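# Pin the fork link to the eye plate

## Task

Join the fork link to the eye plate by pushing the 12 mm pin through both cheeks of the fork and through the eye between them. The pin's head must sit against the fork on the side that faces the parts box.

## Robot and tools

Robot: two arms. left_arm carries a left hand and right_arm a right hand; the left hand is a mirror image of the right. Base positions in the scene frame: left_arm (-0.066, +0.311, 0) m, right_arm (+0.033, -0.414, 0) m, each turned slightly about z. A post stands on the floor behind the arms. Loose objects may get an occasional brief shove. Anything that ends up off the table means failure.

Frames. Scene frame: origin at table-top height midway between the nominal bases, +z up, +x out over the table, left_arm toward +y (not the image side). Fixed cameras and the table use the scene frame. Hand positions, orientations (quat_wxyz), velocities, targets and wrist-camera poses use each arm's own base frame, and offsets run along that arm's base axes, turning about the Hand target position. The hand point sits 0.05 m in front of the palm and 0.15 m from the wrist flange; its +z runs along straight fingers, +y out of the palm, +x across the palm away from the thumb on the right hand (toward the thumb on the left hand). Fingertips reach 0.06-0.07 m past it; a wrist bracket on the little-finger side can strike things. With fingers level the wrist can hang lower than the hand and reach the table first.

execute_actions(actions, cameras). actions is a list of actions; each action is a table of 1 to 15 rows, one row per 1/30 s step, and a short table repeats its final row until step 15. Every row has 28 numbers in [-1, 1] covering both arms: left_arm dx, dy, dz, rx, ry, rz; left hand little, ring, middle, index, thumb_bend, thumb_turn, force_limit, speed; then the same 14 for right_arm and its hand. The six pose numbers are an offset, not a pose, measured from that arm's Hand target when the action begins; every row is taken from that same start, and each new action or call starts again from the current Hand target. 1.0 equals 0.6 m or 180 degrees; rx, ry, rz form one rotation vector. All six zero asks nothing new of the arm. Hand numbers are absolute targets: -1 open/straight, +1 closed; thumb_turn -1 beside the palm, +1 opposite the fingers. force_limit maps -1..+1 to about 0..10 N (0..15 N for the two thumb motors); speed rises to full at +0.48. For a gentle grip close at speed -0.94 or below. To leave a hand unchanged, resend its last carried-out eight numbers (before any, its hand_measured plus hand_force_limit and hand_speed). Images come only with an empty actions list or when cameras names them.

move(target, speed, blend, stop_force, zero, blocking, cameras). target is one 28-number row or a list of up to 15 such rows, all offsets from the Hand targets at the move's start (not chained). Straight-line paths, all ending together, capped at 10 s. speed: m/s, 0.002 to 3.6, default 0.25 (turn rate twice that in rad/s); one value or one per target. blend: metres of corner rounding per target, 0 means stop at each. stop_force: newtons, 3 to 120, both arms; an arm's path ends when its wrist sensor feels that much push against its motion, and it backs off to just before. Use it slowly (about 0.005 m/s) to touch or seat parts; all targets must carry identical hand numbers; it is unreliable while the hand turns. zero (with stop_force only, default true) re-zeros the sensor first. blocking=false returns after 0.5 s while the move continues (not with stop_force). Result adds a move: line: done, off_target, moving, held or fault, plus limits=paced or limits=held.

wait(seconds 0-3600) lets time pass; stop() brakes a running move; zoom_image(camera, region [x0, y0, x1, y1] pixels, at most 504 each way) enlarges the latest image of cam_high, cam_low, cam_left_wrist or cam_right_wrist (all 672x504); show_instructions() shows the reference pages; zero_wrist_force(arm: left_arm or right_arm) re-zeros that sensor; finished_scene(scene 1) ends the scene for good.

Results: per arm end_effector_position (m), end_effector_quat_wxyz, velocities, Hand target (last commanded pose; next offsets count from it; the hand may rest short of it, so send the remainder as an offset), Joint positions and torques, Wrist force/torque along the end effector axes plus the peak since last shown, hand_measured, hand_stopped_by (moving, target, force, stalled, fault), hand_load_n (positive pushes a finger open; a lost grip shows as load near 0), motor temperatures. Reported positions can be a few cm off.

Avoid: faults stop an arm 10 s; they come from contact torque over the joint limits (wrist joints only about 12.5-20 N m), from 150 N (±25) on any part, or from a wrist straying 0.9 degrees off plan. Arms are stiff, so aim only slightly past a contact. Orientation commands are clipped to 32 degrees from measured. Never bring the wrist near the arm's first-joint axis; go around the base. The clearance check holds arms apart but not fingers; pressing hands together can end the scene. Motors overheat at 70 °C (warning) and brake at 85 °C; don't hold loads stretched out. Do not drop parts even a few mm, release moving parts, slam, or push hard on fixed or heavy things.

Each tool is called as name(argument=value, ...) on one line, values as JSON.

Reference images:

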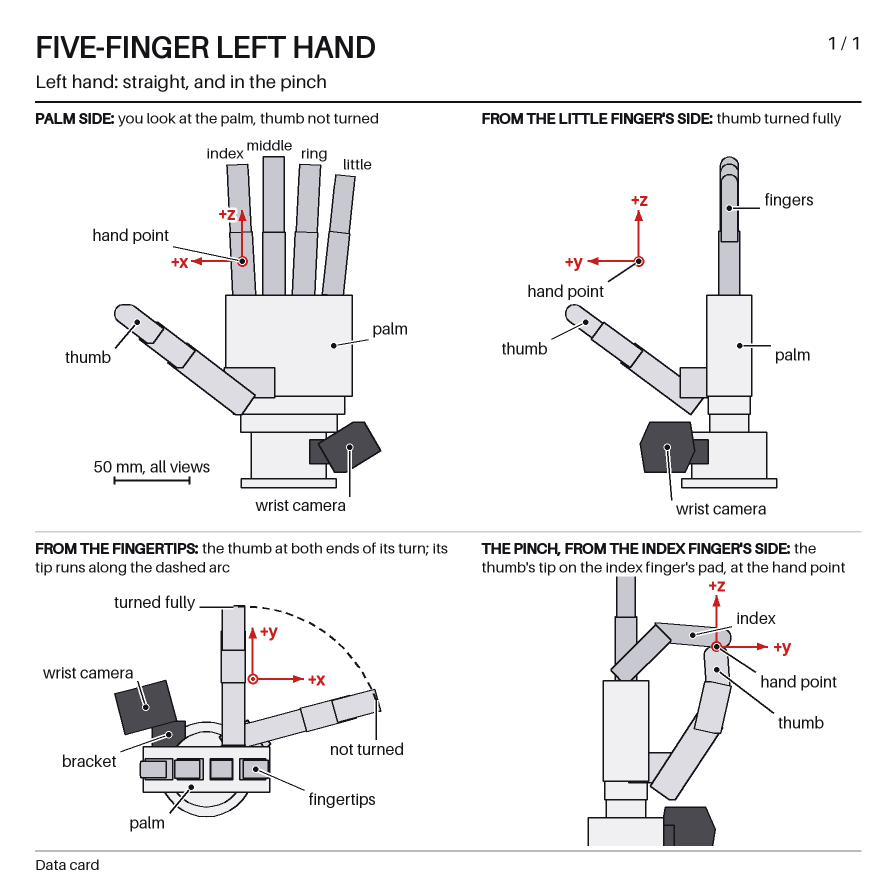

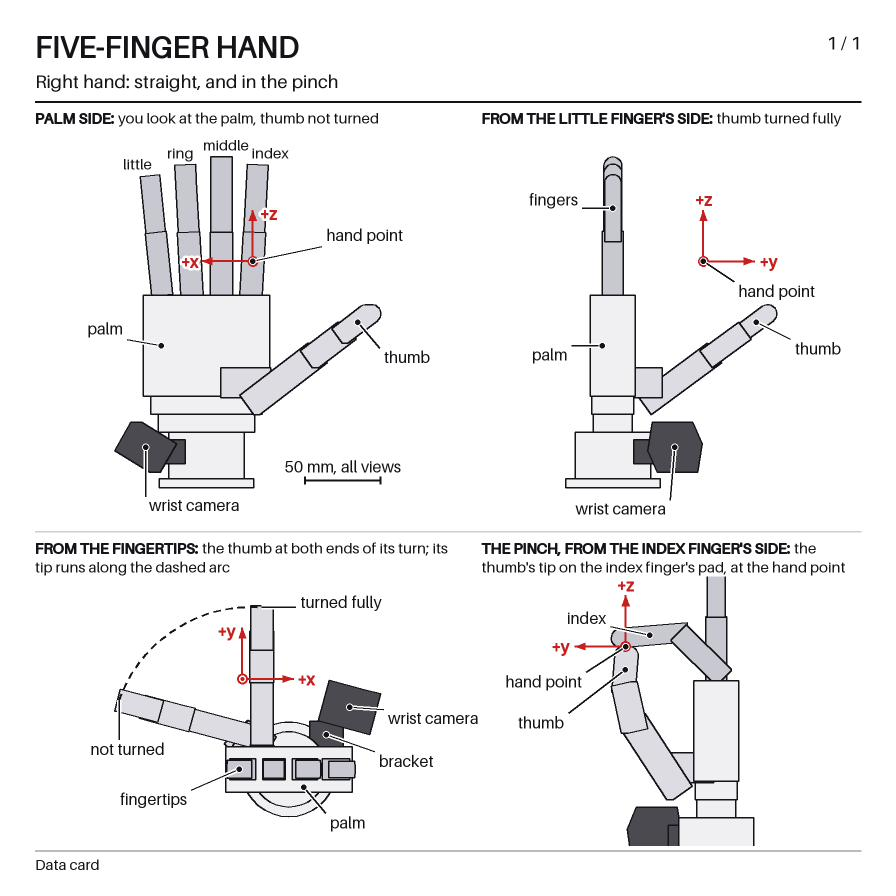

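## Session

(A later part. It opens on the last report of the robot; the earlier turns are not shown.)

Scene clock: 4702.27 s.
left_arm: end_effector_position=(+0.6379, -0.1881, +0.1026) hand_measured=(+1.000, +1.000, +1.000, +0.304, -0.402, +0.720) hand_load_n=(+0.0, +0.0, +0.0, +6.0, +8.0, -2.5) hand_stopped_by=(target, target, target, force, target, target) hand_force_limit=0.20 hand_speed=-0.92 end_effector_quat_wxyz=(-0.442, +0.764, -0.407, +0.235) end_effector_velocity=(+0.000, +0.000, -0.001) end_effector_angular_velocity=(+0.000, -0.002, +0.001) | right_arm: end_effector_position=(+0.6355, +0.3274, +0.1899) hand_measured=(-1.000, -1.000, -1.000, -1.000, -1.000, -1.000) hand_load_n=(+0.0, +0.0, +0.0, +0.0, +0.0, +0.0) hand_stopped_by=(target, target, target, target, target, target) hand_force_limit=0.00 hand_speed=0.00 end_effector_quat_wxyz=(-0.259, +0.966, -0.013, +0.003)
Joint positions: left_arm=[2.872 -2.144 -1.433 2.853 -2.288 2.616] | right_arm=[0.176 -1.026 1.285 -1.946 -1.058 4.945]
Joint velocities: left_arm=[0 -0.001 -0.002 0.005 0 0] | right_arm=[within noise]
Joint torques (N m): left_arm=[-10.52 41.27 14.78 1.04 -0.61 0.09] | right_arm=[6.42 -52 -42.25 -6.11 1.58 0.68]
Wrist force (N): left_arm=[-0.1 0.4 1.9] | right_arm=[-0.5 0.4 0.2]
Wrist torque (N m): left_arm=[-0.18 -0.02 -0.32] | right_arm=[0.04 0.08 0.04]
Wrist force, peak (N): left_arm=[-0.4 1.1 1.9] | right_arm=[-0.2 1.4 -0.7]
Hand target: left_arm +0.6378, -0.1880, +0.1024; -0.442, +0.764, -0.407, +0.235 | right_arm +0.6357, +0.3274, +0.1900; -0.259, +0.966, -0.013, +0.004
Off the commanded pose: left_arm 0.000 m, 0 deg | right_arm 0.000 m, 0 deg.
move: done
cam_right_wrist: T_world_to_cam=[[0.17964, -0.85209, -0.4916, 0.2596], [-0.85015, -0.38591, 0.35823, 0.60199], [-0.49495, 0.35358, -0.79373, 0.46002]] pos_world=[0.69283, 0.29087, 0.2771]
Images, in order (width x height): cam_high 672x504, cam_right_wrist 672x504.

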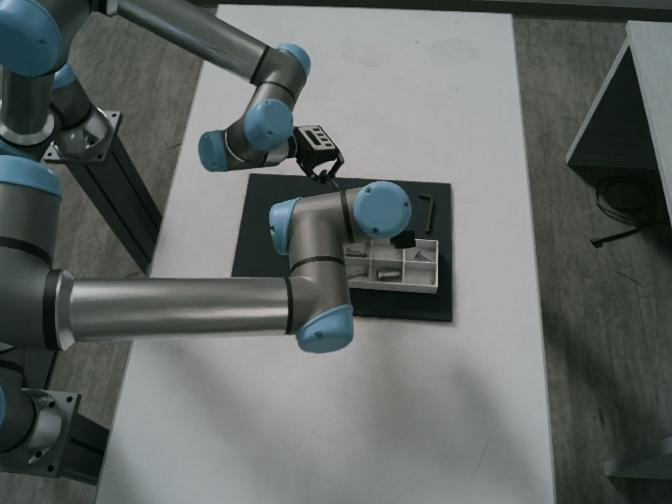

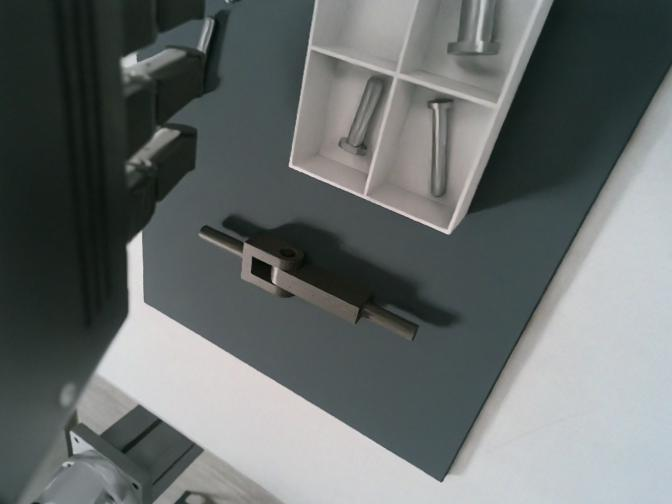

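move(target=[0,0,0.03,0,0,-0.352,1,1,1,0.50,-0.40,0.72,0.2,-0.92,-0.0013,-0.05,0.0333,0,0,0,-1,-1,-1,-1,-1,-1,0,0], speed=0.25, cameras=["cam_right_wrist","cam_high"])

Scene clock: 4749.23 s.
left_arm: end_effector_position=(+0.6379, -0.1879, +0.1203) hand_measured=(+1.000, +1.000, +1.000, +0.304, -0.402, +0.720) hand_load_n=(+0.0, +0.0, +0.0, +6.0, +8.0, -2.5) hand_stopped_by=(target, target, target, force, target, target) hand_force_limit=0.20 hand_speed=-0.92 end_effector_quat_wxyz=(+0.253, -0.436, +0.748, -0.432) | right_arm: end_effector_position=(+0.6349, +0.2974, +0.2100) hand_measured=(-1.000, -1.000, -1.000, -1.000, -1.000, -1.000) hand_load_n=(+0.0, +0.0, +0.0, +0.0, +0.0, +0.0) hand_stopped_by=(target, target, target, target, target, target) hand_force_limit=0.00 hand_speed=0.00 end_effector_quat_wxyz=(-0.259, +0.966, -0.013, +0.004)
Joint positions: left_arm=[3.273 -2.011 -1.575 2.962 -1.023 3.502] | right_arm=[0.133 -1.066 1.289 -1.886 -1.054 4.897]
Joint torques (N m): left_arm=[-16.58 53.43 18.6 0.17 2.81 1.81] | right_arm=[3.95 -51.77 -21.28 -6.02 3.18 0.77]
Wrist force (N): left_arm=[-0.4 0.4 1.6] | right_arm=[-0.5 0.6 0.0]
Wrist torque (N m): left_arm=[-0.21 -0.03 -0.35] | right_arm=[0.07 0.10 0.03]
Wrist force, peak (N): left_arm=[-0.3 0.3 2.0] | right_arm=[-0.7 0.7 -0.2]
Hand target: left_arm +0.6378, -0.1880, +0.1204; +0.253, -0.436, +0.748, -0.432 | right_arm +0.6349, +0.2974, +0.2099; -0.259, +0.966, -0.013, +0.004
Off the commanded pose: left_arm 0.000 m, 0 deg | right_arm 0.000 m, 0 deg.
move: done
cam_right_wrist: T_world_to_cam=[[0.17982, -0.85217, -0.49139, 0.2438], [-0.8503, -0.38583, 0.35795, 0.58275], [-0.49463, 0.35346, -0.79398, 0.48615]] pos_world=[0.69213, 0.26077, 0.2972]
Images, in order (width x height): cam_high 672x504, cam_right_wrist 672x504.

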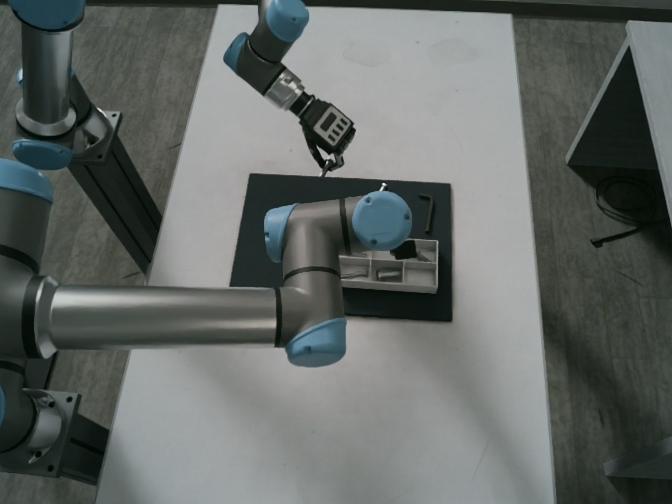

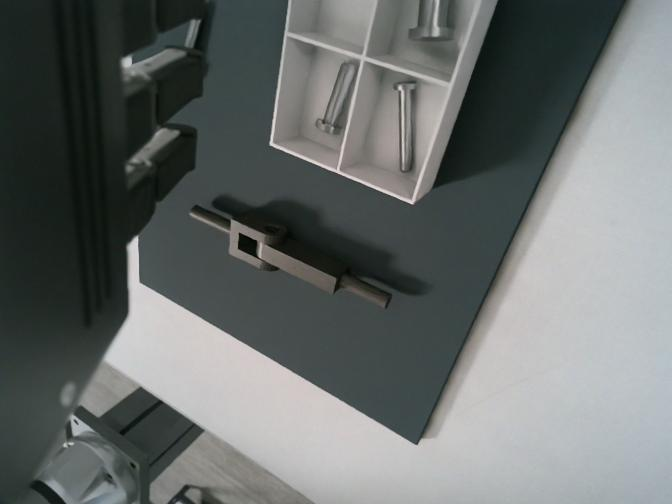

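move(target=[0,0,0,0,0,-0.352,1,1,1,0.50,-0.40,0.72,0.2,-0.92,0,0,0,0,0,0,-1,-1,-1,-1,-1,-1,0,0], speed=0.2, cameras=["cam_right_wrist","cam_high"])

Scene clock: 4756.93 s.
left_arm: end_effector_position=(+0.6378, -0.1882, +0.1203) hand_measured=(+1.000, +1.000, +1.000, +0.304, -0.402, +0.720) hand_load_n=(+0.0, +0.0, +0.0, +6.0, +8.0, -2.5) hand_stopped_by=(target, target, target, force, target, target) hand_force_limit=0.20 hand_speed=-0.92 end_effector_quat_wxyz=(-0.012, +0.022, +0.866, -0.500) | right_arm: end_effector_position=(+0.6349, +0.2974, +0.2099) hand_measured=(-1.000, -1.000, -1.000, -1.000, -1.000, -1.000) hand_load_n=(+0.0, +0.0, +0.0, +0.0, +0.0, +0.0) hand_stopped_by=(target, target, target, target, target, target) hand_force_limit=0.00 hand_speed=0.00 end_effector_quat_wxyz=(-0.259, +0.966, -0.013, +0.004)
Joint positions: left_arm=[3.335 -2.662 -0.736 1.433 -0.571 5.173] | right_arm=[0.133 -1.065 1.289 -1.886 -1.054 4.897]
Joint torques (N m): left_arm=[12.85 69.41 23.34 -5.6 3.49 1.85] | right_arm=[6.03 -49.77 -41.11 -5.96 0.01 0.86]
Wrist force (N): left_arm=[0.0 0.1 1.5] | right_arm=[-0.5 0.7 -0.2]
Wrist torque (N m): left_arm=[-0.28 -0.07 -0.34] | right_arm=[0.09 0.10 0.03]
Wrist force, peak (N): left_arm=[-0.5 0.5 1.9] | right_arm=[-0.8 0.6 0.1]
Hand target: left_arm +0.6378, -0.1880, +0.1204; -0.012, +0.022, +0.866, -0.500 | right_arm +0.6349, +0.2974, +0.2099; -0.259, +0.966, -0.013, +0.004
Off the commanded pose: left_arm 0.000 m, 0 deg | right_arm 0.000 m, 0 deg.
move: done
cam_right_wrist: T_world_to_cam=[[0.17987, -0.85212, -0.49146, 0.24379], [-0.85027, -0.38592, 0.35793, 0.58291], [-0.49467, 0.35349, -0.79395, 0.4861]] pos_world=[0.69224, 0.26087, 0.2971]
Images, in order (width x height): cam_high 672x504, cam_right_wrist 672x504.

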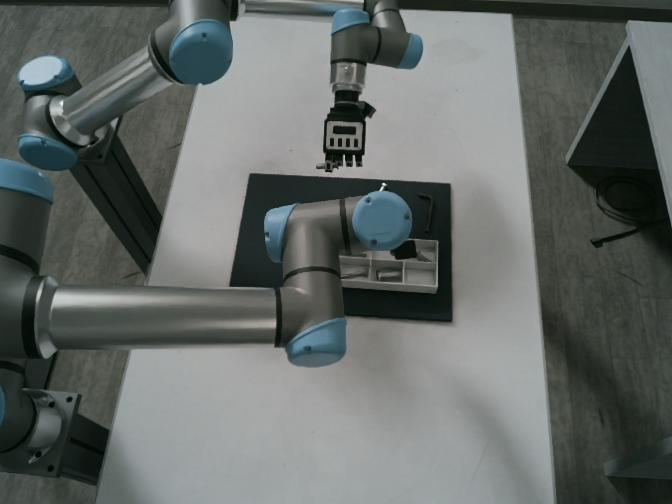

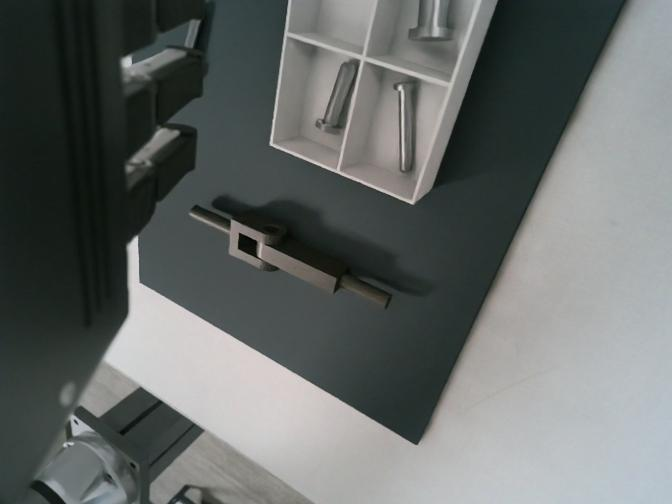

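move(target=[[0,0,-0.10,0,0,0,1,1,1,0.50,-0.40,0.72,0.2,-0.92,0,0,0,0,0,0,-1,-1,-1,-1,-1,-1,0,0],[0.0487,-0.1023,-0.10,0,0,0,1,1,1,0.50,-0.40,0.72,0.2,-0.92,0,0,0,0,0,0,-1,-1,-1,-1,-1,-1,0,0]], speed=0.1, blend=0.01, cameras=["cam_right_wrist","cam_high"])

zoom_image(camera="cam_right_wrist", region=[170, 160, 410, 320])

Scene clock: 4767.60 s.
left_arm: end_effector_position=(+0.6670, -0.2495, +0.0603) hand_measured=(+1.000, +1.000, +1.000, +0.304, -0.402, +0.720) hand_load_n=(+0.0, +0.0, +0.0, +6.0, +8.0, -2.0) hand_stopped_by=(target, target, target, force, target, target) hand_force_limit=0.20 hand_speed=-0.92 end_effector_quat_wxyz=(-0.012, +0.022, +0.866, -0.500) | right_arm: end_effector_position=(+0.6349, +0.2974, +0.2099) hand_measured=(-1.000, -1.000, -1.000, -1.000, -1.000, -1.000) hand_load_n=(+0.0, +0.0, +0.0, +0.0, +0.0, +0.0) hand_stopped_by=(target, target, target, target, target, target) hand_force_limit=0.00 hand_speed=0.00 end_effector_quat_wxyz=(-0.259, +0.966, -0.013, +0.004)
Joint positions: left_arm=[3.24 -2.856 -0.464 1.5 -0.541 5.002] | right_arm=[0.133 -1.065 1.289 -1.886 -1.054 4.897]
Joint torques (N m): left_arm=[12.24 75.36 31.5 -0.59 0.42 -2.07] | right_arm=[6.07 -50.23 -40.54 -5.91 0.12 0.78]
Wrist force (N): left_arm=[0.0 0.1 1.3] | right_arm=[-0.6 0.4 0.2]
Wrist torque (N m): left_arm=[-0.21 -0.06 -0.17] | right_arm=[0.03 0.10 0.03]
Wrist force, peak (N): left_arm=[-0.1 -0.7 2.3] | right_arm=[-0.7 0.8 0.0]
Hand target: left_arm +0.6670, -0.2494, +0.0604; -0.012, +0.022, +0.866, -0.500 | right_arm +0.6349, +0.2974, +0.2099; -0.259, +0.966, -0.013, +0.004
Off the commanded pose: left_arm 0.000 m, 0 deg | right_arm 0.000 m, 0 deg.
move: done
cam_right_wrist: T_world_to_cam=[[0.17987, -0.85212, -0.49146, 0.24379], [-0.85027, -0.38592, 0.35793, 0.58291], [-0.49467, 0.35349, -0.79395, 0.4861]] pos_world=[0.69224, 0.26087, 0.2971]
Images, in order (width x height): cam_high 672x504, cam_right_wrist 672x504.

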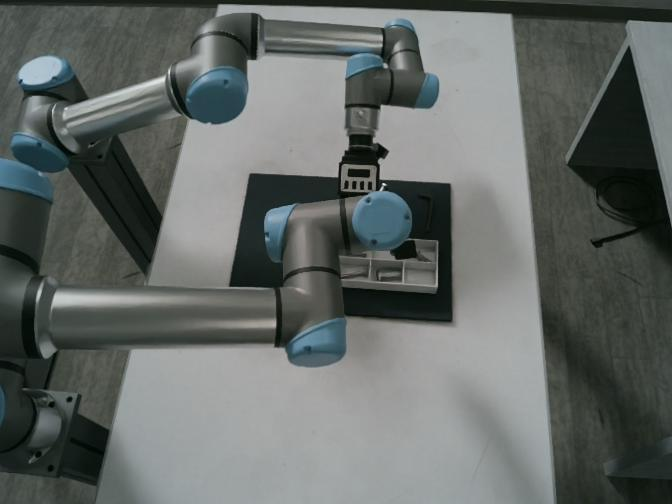

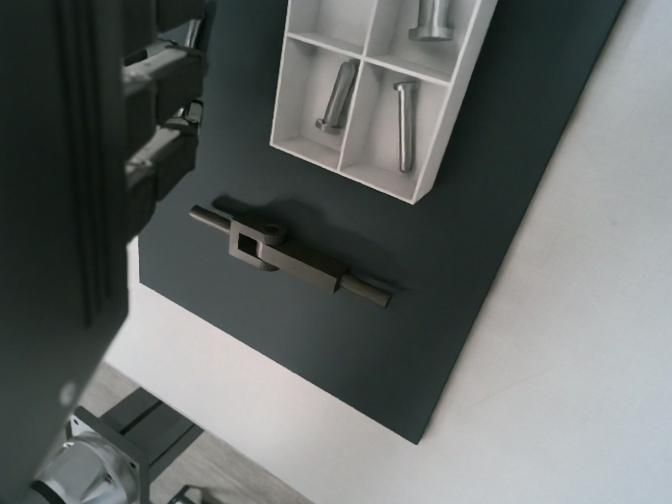

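Scaled by 2.100 from the camera's image (finer frame: 960x720).

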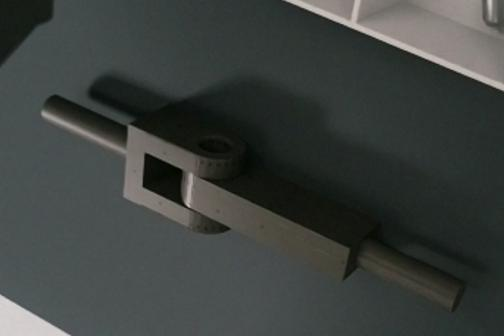

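move(target=[0,-0.07,0,0,0,0,1,1,1,0.50,-0.40,0.72,0.2,-0.92,0,0,0,0,0,0,-1,-1,-1,-1,-1,-1,0,0], speed=0.06, cameras=["cam_right_wrist","cam_low"])

zoom_image(camera="cam_right_wrist", region=[170, 160, 410, 320])

Scene clock: 4775.40 s.
left_arm: end_effector_position=(+0.6670, -0.2916, +0.0603) hand_measured=(+1.000, +1.000, +1.000, +0.304, -0.402, +0.720) hand_load_n=(+0.0, +0.0, +0.0, +6.0, +8.0, -2.5) hand_stopped_by=(target, target, target, force, target, target) hand_force_limit=0.20 hand_speed=-0.92 end_effector_quat_wxyz=(-0.012, +0.022, +0.865, -0.500) | right_arm: end_effector_position=(+0.6349, +0.2974, +0.2099) hand_measured=(-1.000, -1.000, -1.000, -1.000, -1.000, -1.000) hand_load_n=(+0.0, +0.0, +0.0, +0.0, +0.0, +0.0) hand_stopped_by=(target, target, target, target, target, target) hand_force_limit=0.00 hand_speed=0.00 end_effector_quat_wxyz=(-0.259, +0.966, -0.013, +0.004)
Joint positions: left_arm=[3.18 -2.888 -0.373 1.541 -0.529 4.886] | right_arm=[0.133 -1.065 1.289 -1.886 -1.054 4.897]
Joint torques (N m): left_arm=[13.63 79.54 13.95 -6.18 0.24 2.08] | right_arm=[5.3 -50.53 -40.65 -5.79 0.17 0.76]
Wrist force (N): left_arm=[0.0 0.1 1.2] | right_arm=[-0.8 0.4 0.2]
Wrist torque (N m): left_arm=[-0.21 -0.08 -0.18] | right_arm=[0.03 0.12 0.01]
Wrist force, peak (N): left_arm=[0.0 -0.5 2.1] | right_arm=[-0.8 0.5 0.2]
Hand target: left_arm +0.6670, -0.2914, +0.0604; -0.012, +0.022, +0.866, -0.500 | right_arm +0.6349, +0.2974, +0.2099; -0.259, +0.966, -0.013, +0.004
Off the commanded pose: left_arm 0.000 m, 0 deg | right_arm 0.000 m, 0 deg.
move: done
cam_right_wrist: T_world_to_cam=[[0.17987, -0.85212, -0.49146, 0.24379], [-0.85027, -0.38592, 0.35793, 0.58291], [-0.49467, 0.35349, -0.79395, 0.4861]] pos_world=[0.69224, 0.26087, 0.2971]
Images, in order (width x height): cam_low 672x504, cam_right_wrist 672x504.

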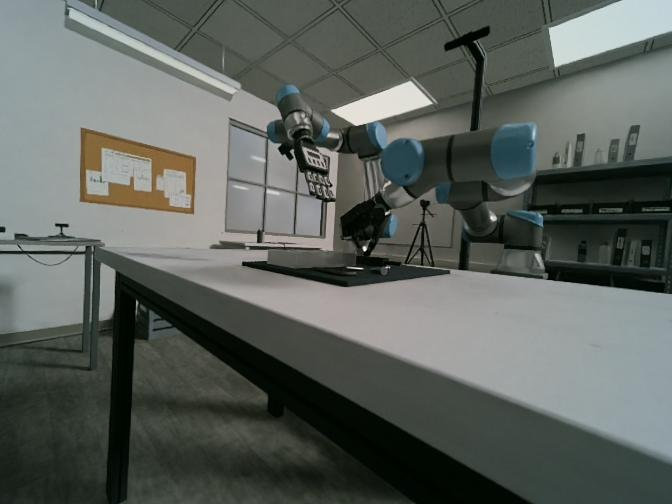

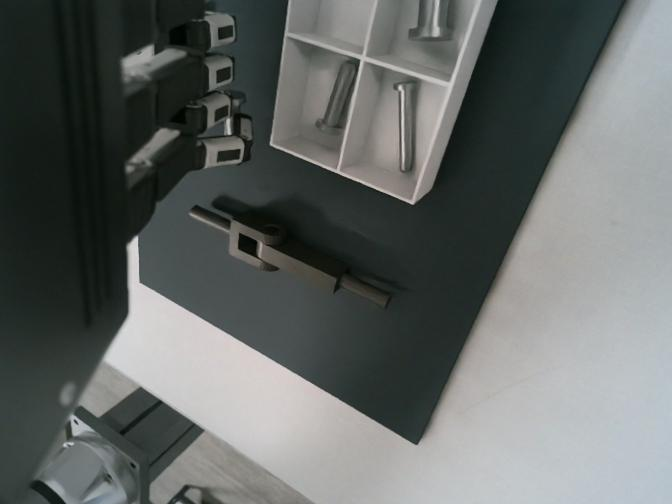

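Scaled by 2.100 from the camera's image (finer frame: 960x720).

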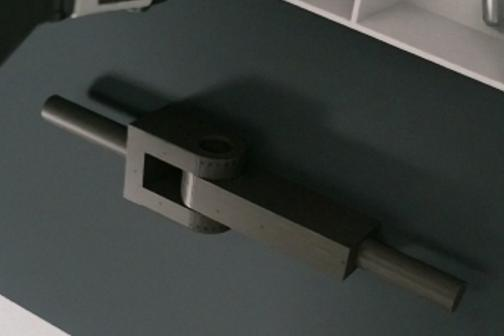

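move(target=[0,-0.0333,0,0,0,0,1,1,1,0.50,-0.40,0.72,0.2,-0.92,0,0,0,0,0,0,-1,-1,-1,-1,-1,-1,0,0], speed=0.06, cameras=["cam_right_wrist"])

zoom_image(camera="cam_right_wrist", region=[190, 120, 340, 230])

Scene clock: 4785.87 s.
left_arm: end_effector_position=(+0.6670, -0.3115, +0.0603) hand_measured=(+1.000, +1.000, +1.000, +0.304, -0.402, +0.720) hand_load_n=(+0.0, +0.0, +0.0, +6.0, +8.0, -2.5) hand_stopped_by=(target, target, target, force, target, target) hand_force_limit=0.20 hand_speed=-0.92 end_effector_quat_wxyz=(-0.012, +0.022, +0.865, -0.500) | right_arm: end_effector_position=(+0.6349, +0.2974, +0.2099) hand_measured=(-1.000, -1.000, -1.000, -1.000, -1.000, -1.000) hand_load_n=(+0.0, +0.0, +0.0, +0.0, +0.0, +0.0) hand_stopped_by=(target, target, target, target, target, target) hand_force_limit=0.00 hand_speed=0.00 end_effector_quat_wxyz=(-0.259, +0.966, -0.013, +0.004)
Joint positions: left_arm=[3.151 -2.912 -0.311 1.551 -0.525 4.83] | right_arm=[0.133 -1.065 1.289 -1.886 -1.054 4.897]
Joint torques (N m): left_arm=[13.49 80.95 14.6 -5.32 0.12 0.94] | right_arm=[5.59 -50.75 -40.87 -5.71 0.13 0.75]
Wrist force (N): left_arm=[-0.1 0.1 1.3] | right_arm=[-0.4 0.3 -0.1]
Wrist torque (N m): left_arm=[-0.22 -0.06 -0.20] | right_arm=[0.03 0.09 0.03]
Wrist force, peak (N): left_arm=[0.0 -0.7 2.2] | right_arm=[-0.8 0.5 0.5]
Hand target: left_arm +0.6670, -0.3114, +0.0604; -0.012, +0.022, +0.866, -0.500 | right_arm +0.6349, +0.2974, +0.2099; -0.259, +0.966, -0.013, +0.004
Off the commanded pose: left_arm 0.000 m, 0 deg | right_arm 0.000 m, 0 deg.
move: done
cam_right_wrist: T_world_to_cam=[[0.17987, -0.85212, -0.49146, 0.24379], [-0.85027, -0.38592, 0.35793, 0.58291], [-0.49467, 0.35349, -0.79395, 0.4861]] pos_world=[0.69224, 0.26087, 0.2971]

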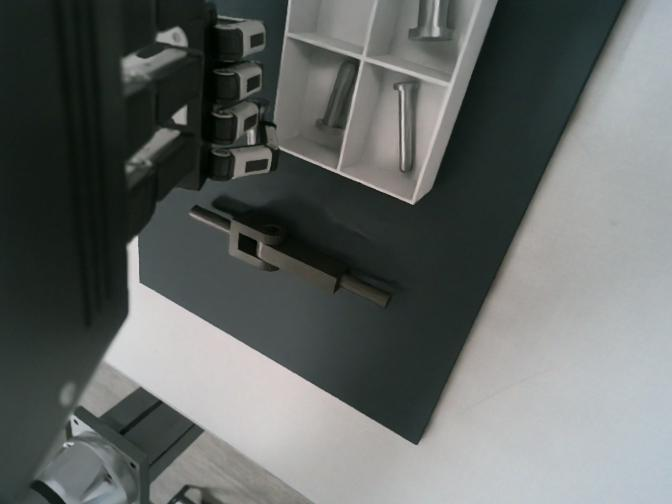

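Scaled by 3.360 from the camera's image (finer frame: 960x720).

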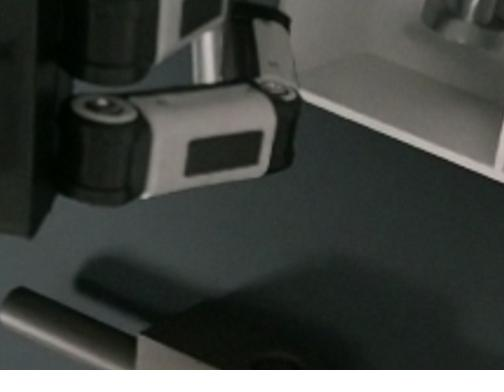

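execute_actions(actions=[], cameras=["all"])

zoom_image(camera="cam_low", region=[310, 200, 430, 290])

zoom_image(camera="cam_right_wrist", region=[220, 100, 300, 165])

Scene clock: 4815.20 s.
left_arm: end_effector_position=(+0.6670, -0.3114, +0.0604) hand_measured=(+1.000, +1.000, +1.000, +0.304, -0.402, +0.720) hand_load_n=(+0.0, +0.0, +0.0, +5.5, +8.0, -2.0) hand_stopped_by=(target, target, target, force, target, target) hand_force_limit=0.20 hand_speed=-0.92 end_effector_quat_wxyz=(-0.012, +0.022, +0.866, -0.500) | right_arm: end_effector_position=(+0.6349, +0.2974, +0.2099) hand_measured=(-1.000, -1.000, -1.000, -1.000, -1.000, -1.000) hand_load_n=(+0.0, +0.0, +0.0, +0.0, +0.0, +0.0) hand_stopped_by=(target, target, target, target, target, target) hand_force_limit=0.00 hand_speed=0.00 end_effector_quat_wxyz=(-0.259, +0.966, -0.013, +0.004)
Joint positions: left_arm=[3.151 -2.912 -0.311 1.551 -0.526 4.83] | right_arm=[0.133 -1.065 1.289 -1.886 -1.054 4.897]
Joint velocities: within noise
Joint torques (N m): left_arm=[11.98 81.23 15.78 -1.54 0.01 -2.4] | right_arm=[5.25 -50.5 -40.44 -5.66 0.23 0.84]
Motor temperatures (°C): left_arm=[26 27 28 34 29 28] | right_arm=[25 33 30 30 29 32]
Wrist force (N): left_arm=[-0.2 0.0 1.2] | right_arm=[-0.6 0.5 0.1]
Wrist torque (N m): left_arm=[-0.22 -0.04 -0.20] | right_arm=[0.05 0.10 0.02]
Wrist force, peak (N): left_arm=[0.0 -0.2 1.5] | right_arm=[-0.7 0.7 0.1]
Hand target: left_arm +0.6670, -0.3114, +0.0604; -0.012, +0.022, +0.866, -0.500 | right_arm +0.6349, +0.2974, +0.2099; -0.259, +0.966, -0.013, +0.004
Off the commanded pose: left_arm 0.000 m, 0 deg | right_arm 0.000 m, 0 deg.
camera_calibration:
cam_left_wrist: T_world_to_cam=[[-0.30467, -0.41567, 0.85697, 0.01686], [-0.76804, 0.63933, 0.03705, 0.70229], [-0.56329, -0.6469, -0.51403, 0.31686]] pos_world=[0.72301, -0.237, 0.12241]
cam_right_wrist: T_world_to_cam=[[0.17987, -0.85212, -0.49146, 0.24379], [-0.85027, -0.38592, 0.35793, 0.58291], [-0.49467, 0.35349, -0.79395, 0.4861]] pos_world=[0.69224, 0.26087, 0.2971]

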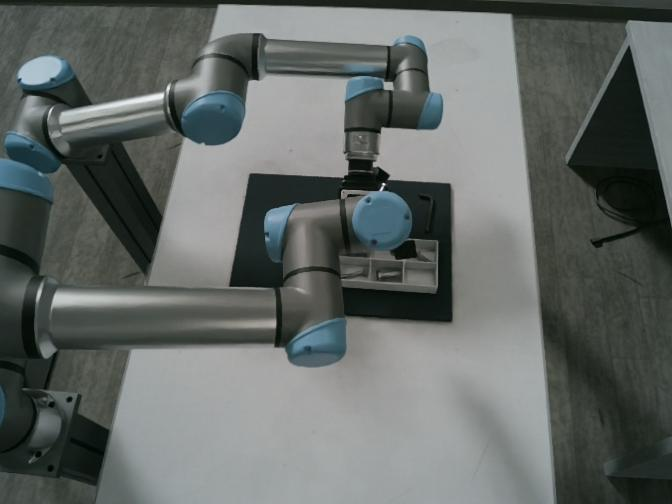

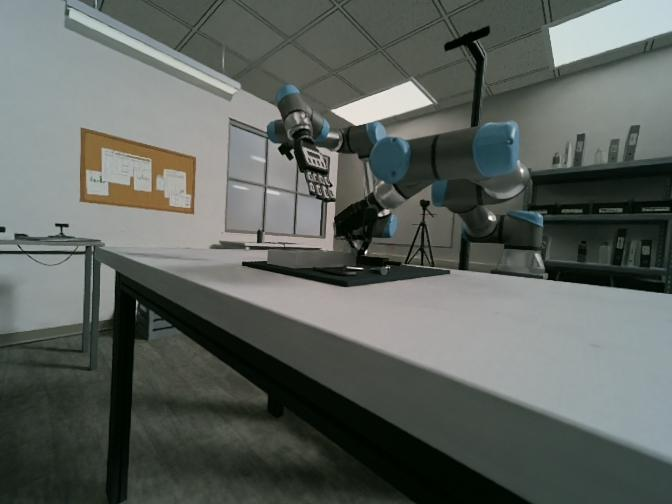

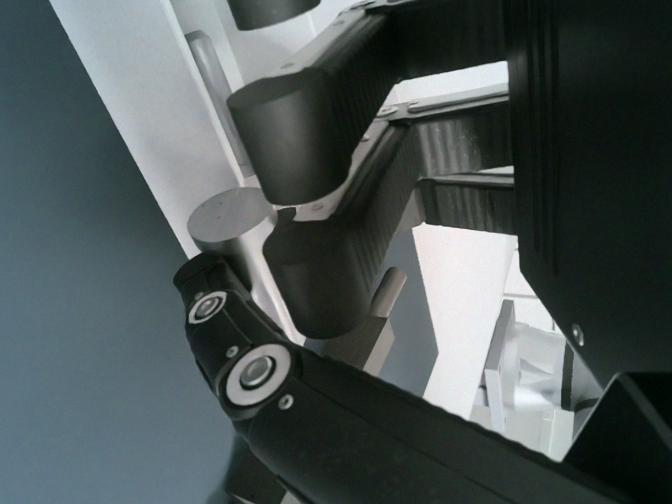

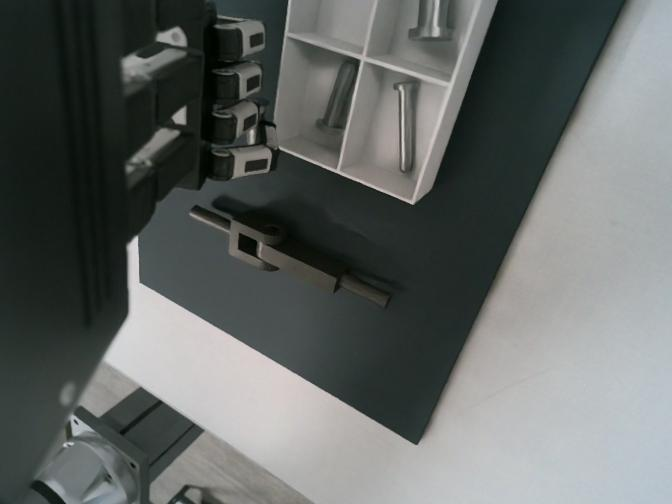

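Scaled by 4.200 from the camera's image (finer frame: 960x720).

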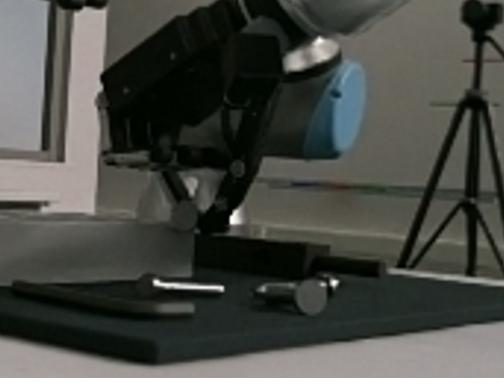

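Scaled by 6.300 from the camera's image (finer frame: 960x720).

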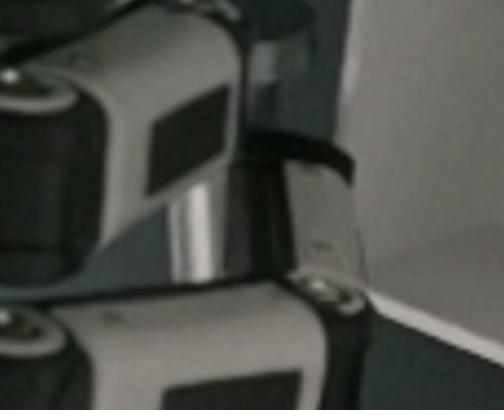

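zoom_image(camera="cam_right_wrist", region=[200, 140, 300, 220])

zoom_image(camera="cam_left_wrist", region=[160, 170, 440, 390])

Scaled by 5.040 from the camera's image (finer frame: 960x720).

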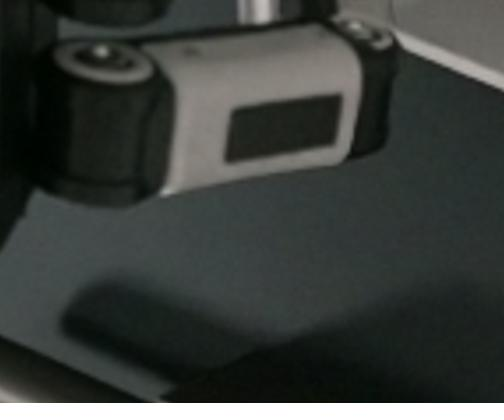

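Scaled by 1.800 from the camera's image (finer frame: 960x720).

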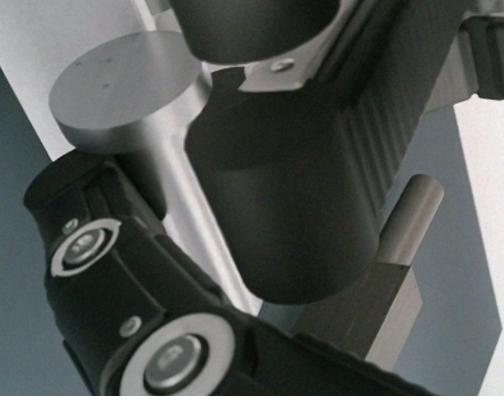

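move(target=[0,0,0,0,0,0,1,1,1,0.50,-0.40,0.72,0.2,-0.92,-0.1047,-0.0553,-0.1115,0.1492,-0.024,-0.1038,-1,-1,-1,-1,-1,-1,0,0], speed=0.1, cameras=["cam_right_wrist","cam_high"])

Scene clock: 4938.57 s.
left_arm: end_effector_position=(+0.6670, -0.3114, +0.0603) hand_measured=(+1.000, +1.000, +1.000, +0.304, -0.402, +0.720) hand_load_n=(+0.0, +0.0, +0.0, +6.0, +8.0, -2.5) hand_stopped_by=(target, target, target, force, target, target) hand_force_limit=0.20 hand_speed=-0.92 end_effector_quat_wxyz=(-0.012, +0.022, +0.866, -0.500) | right_arm: end_effector_position=(+0.5720, +0.2642, +0.1429) hand_measured=(-1.000, -1.000, -1.000, -1.000, -1.000, -1.000) hand_load_n=(+0.0, +0.5, +0.0, +0.0, +0.0, -0.5) hand_stopped_by=(target, target, target, target, target, target) hand_force_limit=0.00 hand_speed=0.00 end_effector_quat_wxyz=(-0.472, +0.864, -0.159, +0.078)
Joint positions: left_arm=[3.151 -2.912 -0.312 1.551 -0.526 4.83] | right_arm=[-0.088 -1.204 1.954 -2.696 -0.623 5.183]
Joint torques (N m): left_arm=[12.68 80.5 16.58 -1.21 1.09 -1.4] | right_arm=[4.01 -51.65 -31.74 -4.76 0.41 0.4]
Wrist force (N): left_arm=[-0.2 -0.1 1.5] | right_arm=[-0.7 0.9 0.0]
Wrist torque (N m): left_arm=[-0.25 -0.03 -0.20] | right_arm=[0.16 0.11 -0.10]
Wrist force, peak (N): left_arm=[-0.2 -0.1 1.5] | right_arm=[-1.0 1.6 -0.2]
Hand target: left_arm +0.6670, -0.3114, +0.0604; -0.012, +0.022, +0.866, -0.500 | right_arm +0.5721, +0.2643, +0.1430; -0.472, +0.864, -0.159, +0.078
Off the commanded pose: left_arm 0.000 m, 0 deg | right_arm 0.000 m, 0 deg.
move: done
cam_right_wrist: T_world_to_cam=[[-0.00676, -0.56363, -0.826, 0.27221], [-0.9684, -0.20224, 0.14592, 0.5899], [-0.24929, 0.80089, -0.54445, 0.11931]] pos_world=[0.60284, 0.17717, 0.20372]
Images, in order (width x height): cam_high 672x504, cam_right_wrist 672x504.

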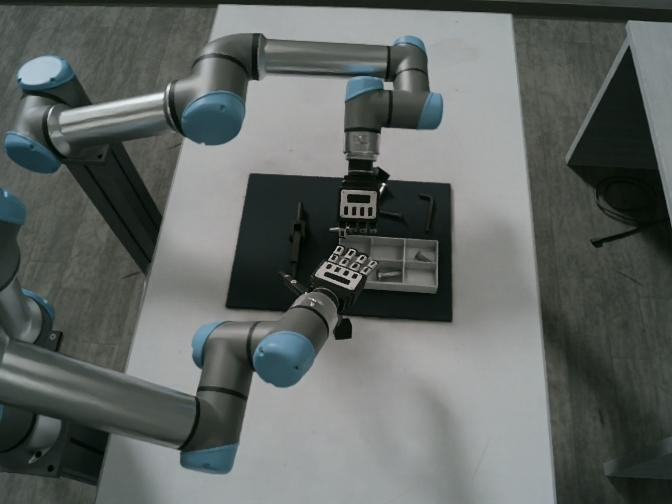

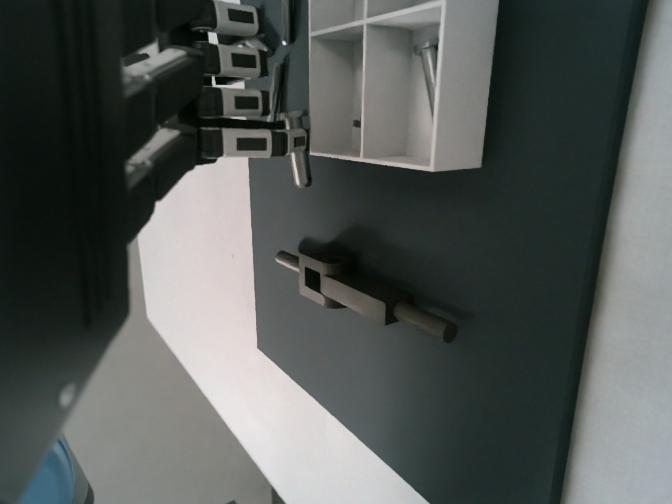

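zoom_image(camera="cam_right_wrist", region=[240, 100, 360, 200])

zoom_image(camera="cam_right_wrist", region=[260, 230, 400, 330])

Scaled by 4.200 from the camera's image (finer frame: 960x720).

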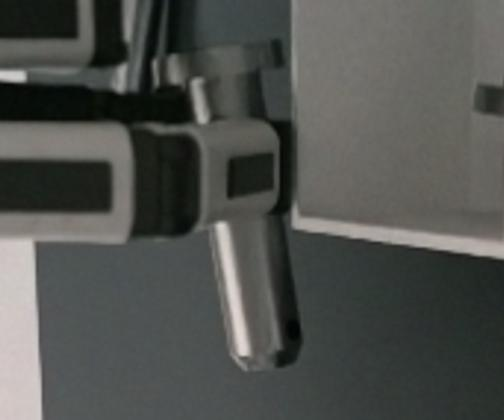

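Scaled by 3.600 from the camera's image (finer frame: 960x720).

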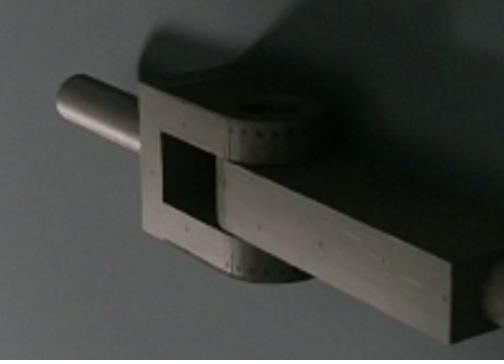

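zoom_image(camera="cam_high", region=[280, 190, 400, 280])

Scaled by 4.200 from the camera's image (finer frame: 960x720).

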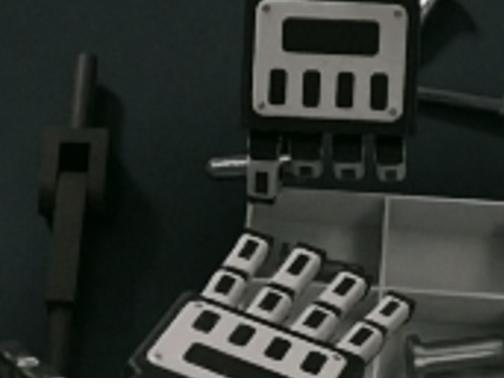

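move(target=[0,0,-0.02,0.0017,0.0333,-0.0111,1,1,1,0.50,-0.40,0.72,0.2,-0.92,0,0,0,0,0,0,-1,-1,-1,-1,-1,-1,0,0], speed=0.06, cameras=["cam_right_wrist","cam_high"])

zoom_image(camera="cam_right_wrist", region=[250, 90, 350, 190])

zoom_image(camera="cam_high", region=[280, 200, 370, 270])

Scene clock: 4989.07 s.
left_arm: end_effector_position=(+0.6656, -0.3111, +0.0482) hand_measured=(+1.000, +1.000, +1.000, +0.306, -0.404, +0.720) hand_load_n=(+0.0, +0.0, +0.0, -11.0, +21.0, -6.0) hand_stopped_by=(target, target, target, force, target, target) hand_force_limit=0.20 hand_speed=-0.92 end_effector_quat_wxyz=(-0.046, +0.004, +0.863, -0.504) | right_arm: end_effector_position=(+0.5721, +0.2643, +0.1430) hand_measured=(-1.000, -1.000, -1.000, -1.000, -1.000, -1.000) hand_load_n=(+0.0, +0.0, +0.0, +0.0, +0.0, +0.0) hand_stopped_by=(target, target, target, target, target, target) hand_force_limit=0.00 hand_speed=0.00 end_effector_quat_wxyz=(-0.472, +0.864, -0.159, +0.078)
Joint positions: left_arm=[3.153 -3.077 -0.035 1.351 -0.521 4.845] | right_arm=[-0.088 -1.205 1.953 -2.696 -0.623 5.183]
Joint torques (N m): left_arm=[4.02 60.41 25.53 1.6 -3.99 1.86] | right_arm=[6.32 -56.81 -34.42 -1.81 2.62 -0.68]
Wrist force (N): left_arm=[-0.6 -25.8 -15.9] | right_arm=[-0.6 1.1 -0.4]
Wrist torque (N m): left_arm=[-0.79 -0.24 -0.06] | right_arm=[0.21 0.11 -0.10]
Wrist force, peak (N): left_arm=[-0.5 -25.8 -16.1] | right_arm=[-1.0 1.4 -0.1]
Hand target: left_arm +0.6670, -0.3114, +0.0484; -0.066, +0.010, +0.865, -0.498 | right_arm +0.5721, +0.2643, +0.1430; -0.472, +0.864, -0.159, +0.078
Off the commanded pose: left_arm 0.001 m, 2 deg | right_arm 0.000 m, 0 deg.
elbow stopped short (left arm): the move would have taken joint 3 (elbow) straighter than the controller allows.
move: done
cam_right_wrist: T_world_to_cam=[[-0.0065, -0.56364, -0.82599, 0.27214], [-0.96843, -0.20229, 0.14566, 0.59006], [-0.24919, 0.80087, -0.54454, 0.11935]] pos_world=[0.60295, 0.17717, 0.20383]
Images, in order (width x height): cam_high 672x504, cam_right_wrist 672x504.

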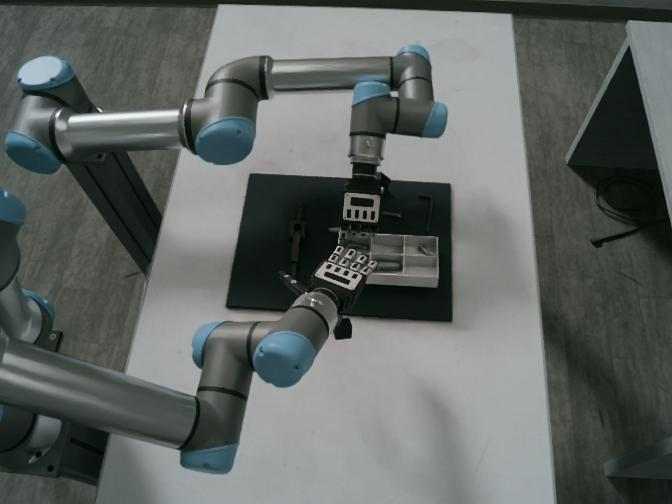

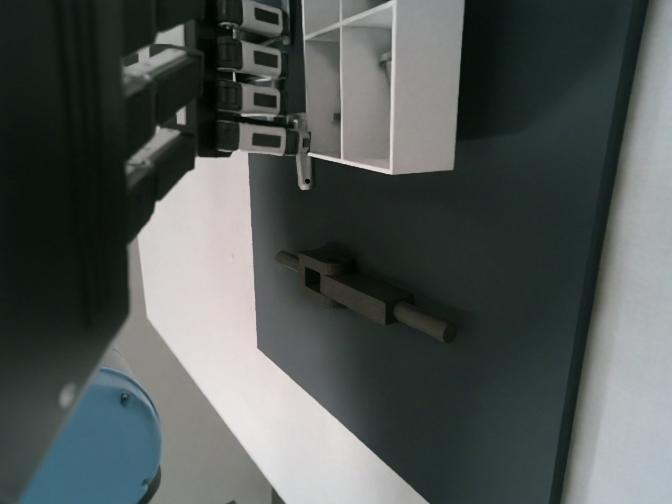

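Scaled by 5.040 from the camera's image (finer frame: 960x720).

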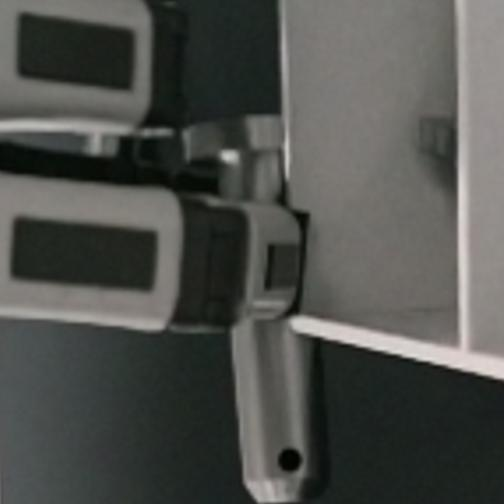

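Scaled by 5.600 from the camera's image (finer frame: 960x720).

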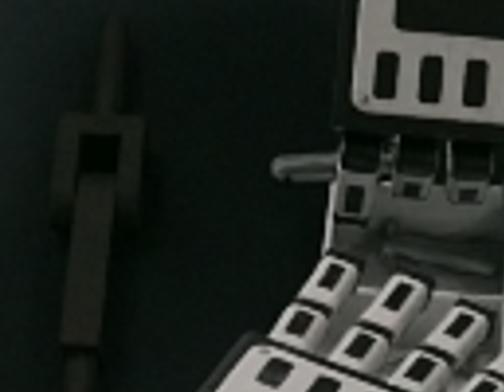

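move(target=[0,0,0.02,0,0,0,1,1,1,0.50,-0.40,0.72,0.2,-0.92,0,0,0,0,0,0,-1,-1,-1,-1,-1,-1,0,0], speed=0.03, cameras=["cam_right_wrist","cam_high"])

zoom_image(camera="cam_right_wrist", region=[250, 90, 350, 190])

zoom_image(camera="cam_high", region=[280, 200, 370, 270])

Scene clock: 5001.60 s.
left_arm: end_effector_position=(+0.6656, -0.3111, +0.0604) hand_measured=(+1.000, +1.000, +1.000, +0.304, -0.404, +0.720) hand_load_n=(+0.0, +0.0, +0.0, +5.5, +8.0, -2.0) hand_stopped_by=(target, target, target, force, target, target) hand_force_limit=0.20 hand_speed=-0.92 end_effector_quat_wxyz=(-0.045, +0.004, +0.862, -0.504) | right_arm: end_effector_position=(+0.5721, +0.2643, +0.1430) hand_measured=(-1.000, -1.000, -1.000, -1.000, -1.000, -1.000) hand_load_n=(+0.0, +0.0, -0.5, +0.0, -0.5, -0.5) hand_stopped_by=(target, target, target, target, target, target) hand_force_limit=0.00 hand_speed=0.00 end_effector_quat_wxyz=(-0.472, +0.864, -0.159, +0.078)
Joint positions: left_arm=[3.153 -3.062 -0.035 1.339 -0.519 4.843] | right_arm=[-0.088 -1.205 1.953 -2.696 -0.623 5.183]
Joint torques (N m): left_arm=[12.82 65.63 25.51 -5.76 4.05 -1.3] | right_arm=[6.01 -56.82 -32.33 -1.86 1.48 -0.68]
Wrist force (N): left_arm=[0.1 0.8 1.4] | right_arm=[-0.4 1.1 0.1]
Wrist torque (N m): left_arm=[-0.09 -0.14 -0.33] | right_arm=[0.18 0.06 -0.08]
Wrist force, peak (N): left_arm=[-0.2 -25.7 -16.1] | right_arm=[-0.9 1.3 0.0]
Hand target: left_arm +0.6670, -0.3114, +0.0604; -0.066, +0.010, +0.865, -0.498 | right_arm +0.5721, +0.2643, +0.1430; -0.472, +0.864, -0.159, +0.078
Off the commanded pose: left_arm 0.001 m, 3 deg | right_arm 0.000 m, 0 deg.
elbow stopped short (left arm): the move would have taken joint 3 (elbow) straighter than the controller allows.
move: off_target (left_arm)
cam_right_wrist: T_world_to_cam=[[-0.0065, -0.56364, -0.82599, 0.27214], [-0.96843, -0.20229, 0.14566, 0.59006], [-0.24919, 0.80087, -0.54454, 0.11935]] pos_world=[0.60295, 0.17717, 0.20383]
Images, in order (width x height): cam_high 672x504, cam_right_wrist 672x504.

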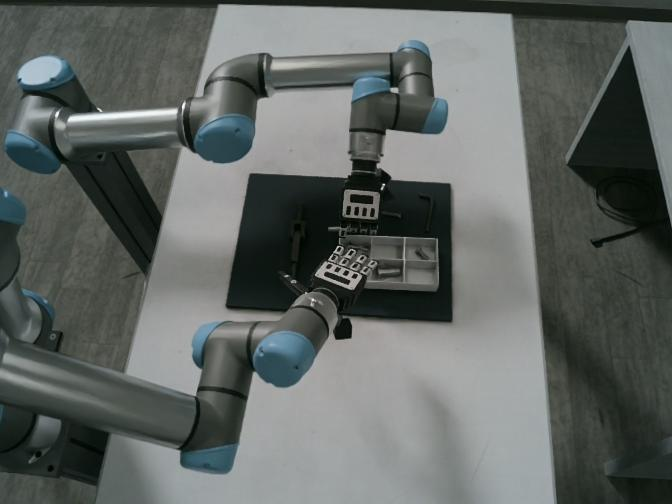

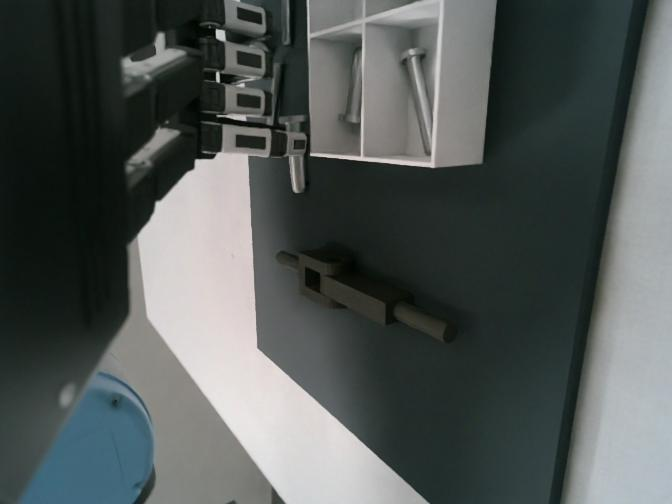

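Scaled by 5.040 from the camera's image (finer frame: 960x720).

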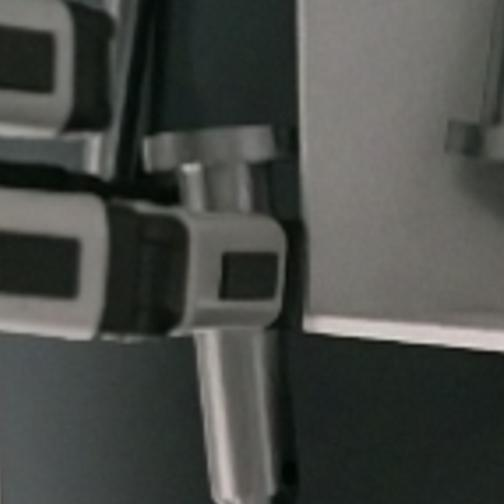

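Scaled by 5.600 from the camera's image (finer frame: 960x720).

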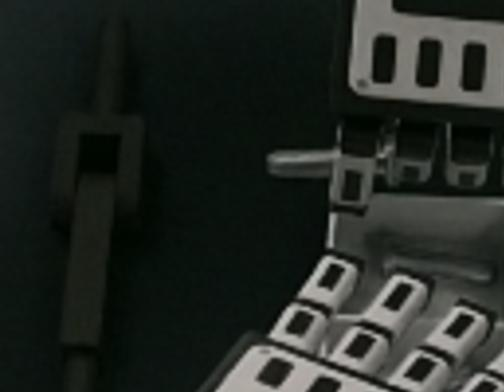

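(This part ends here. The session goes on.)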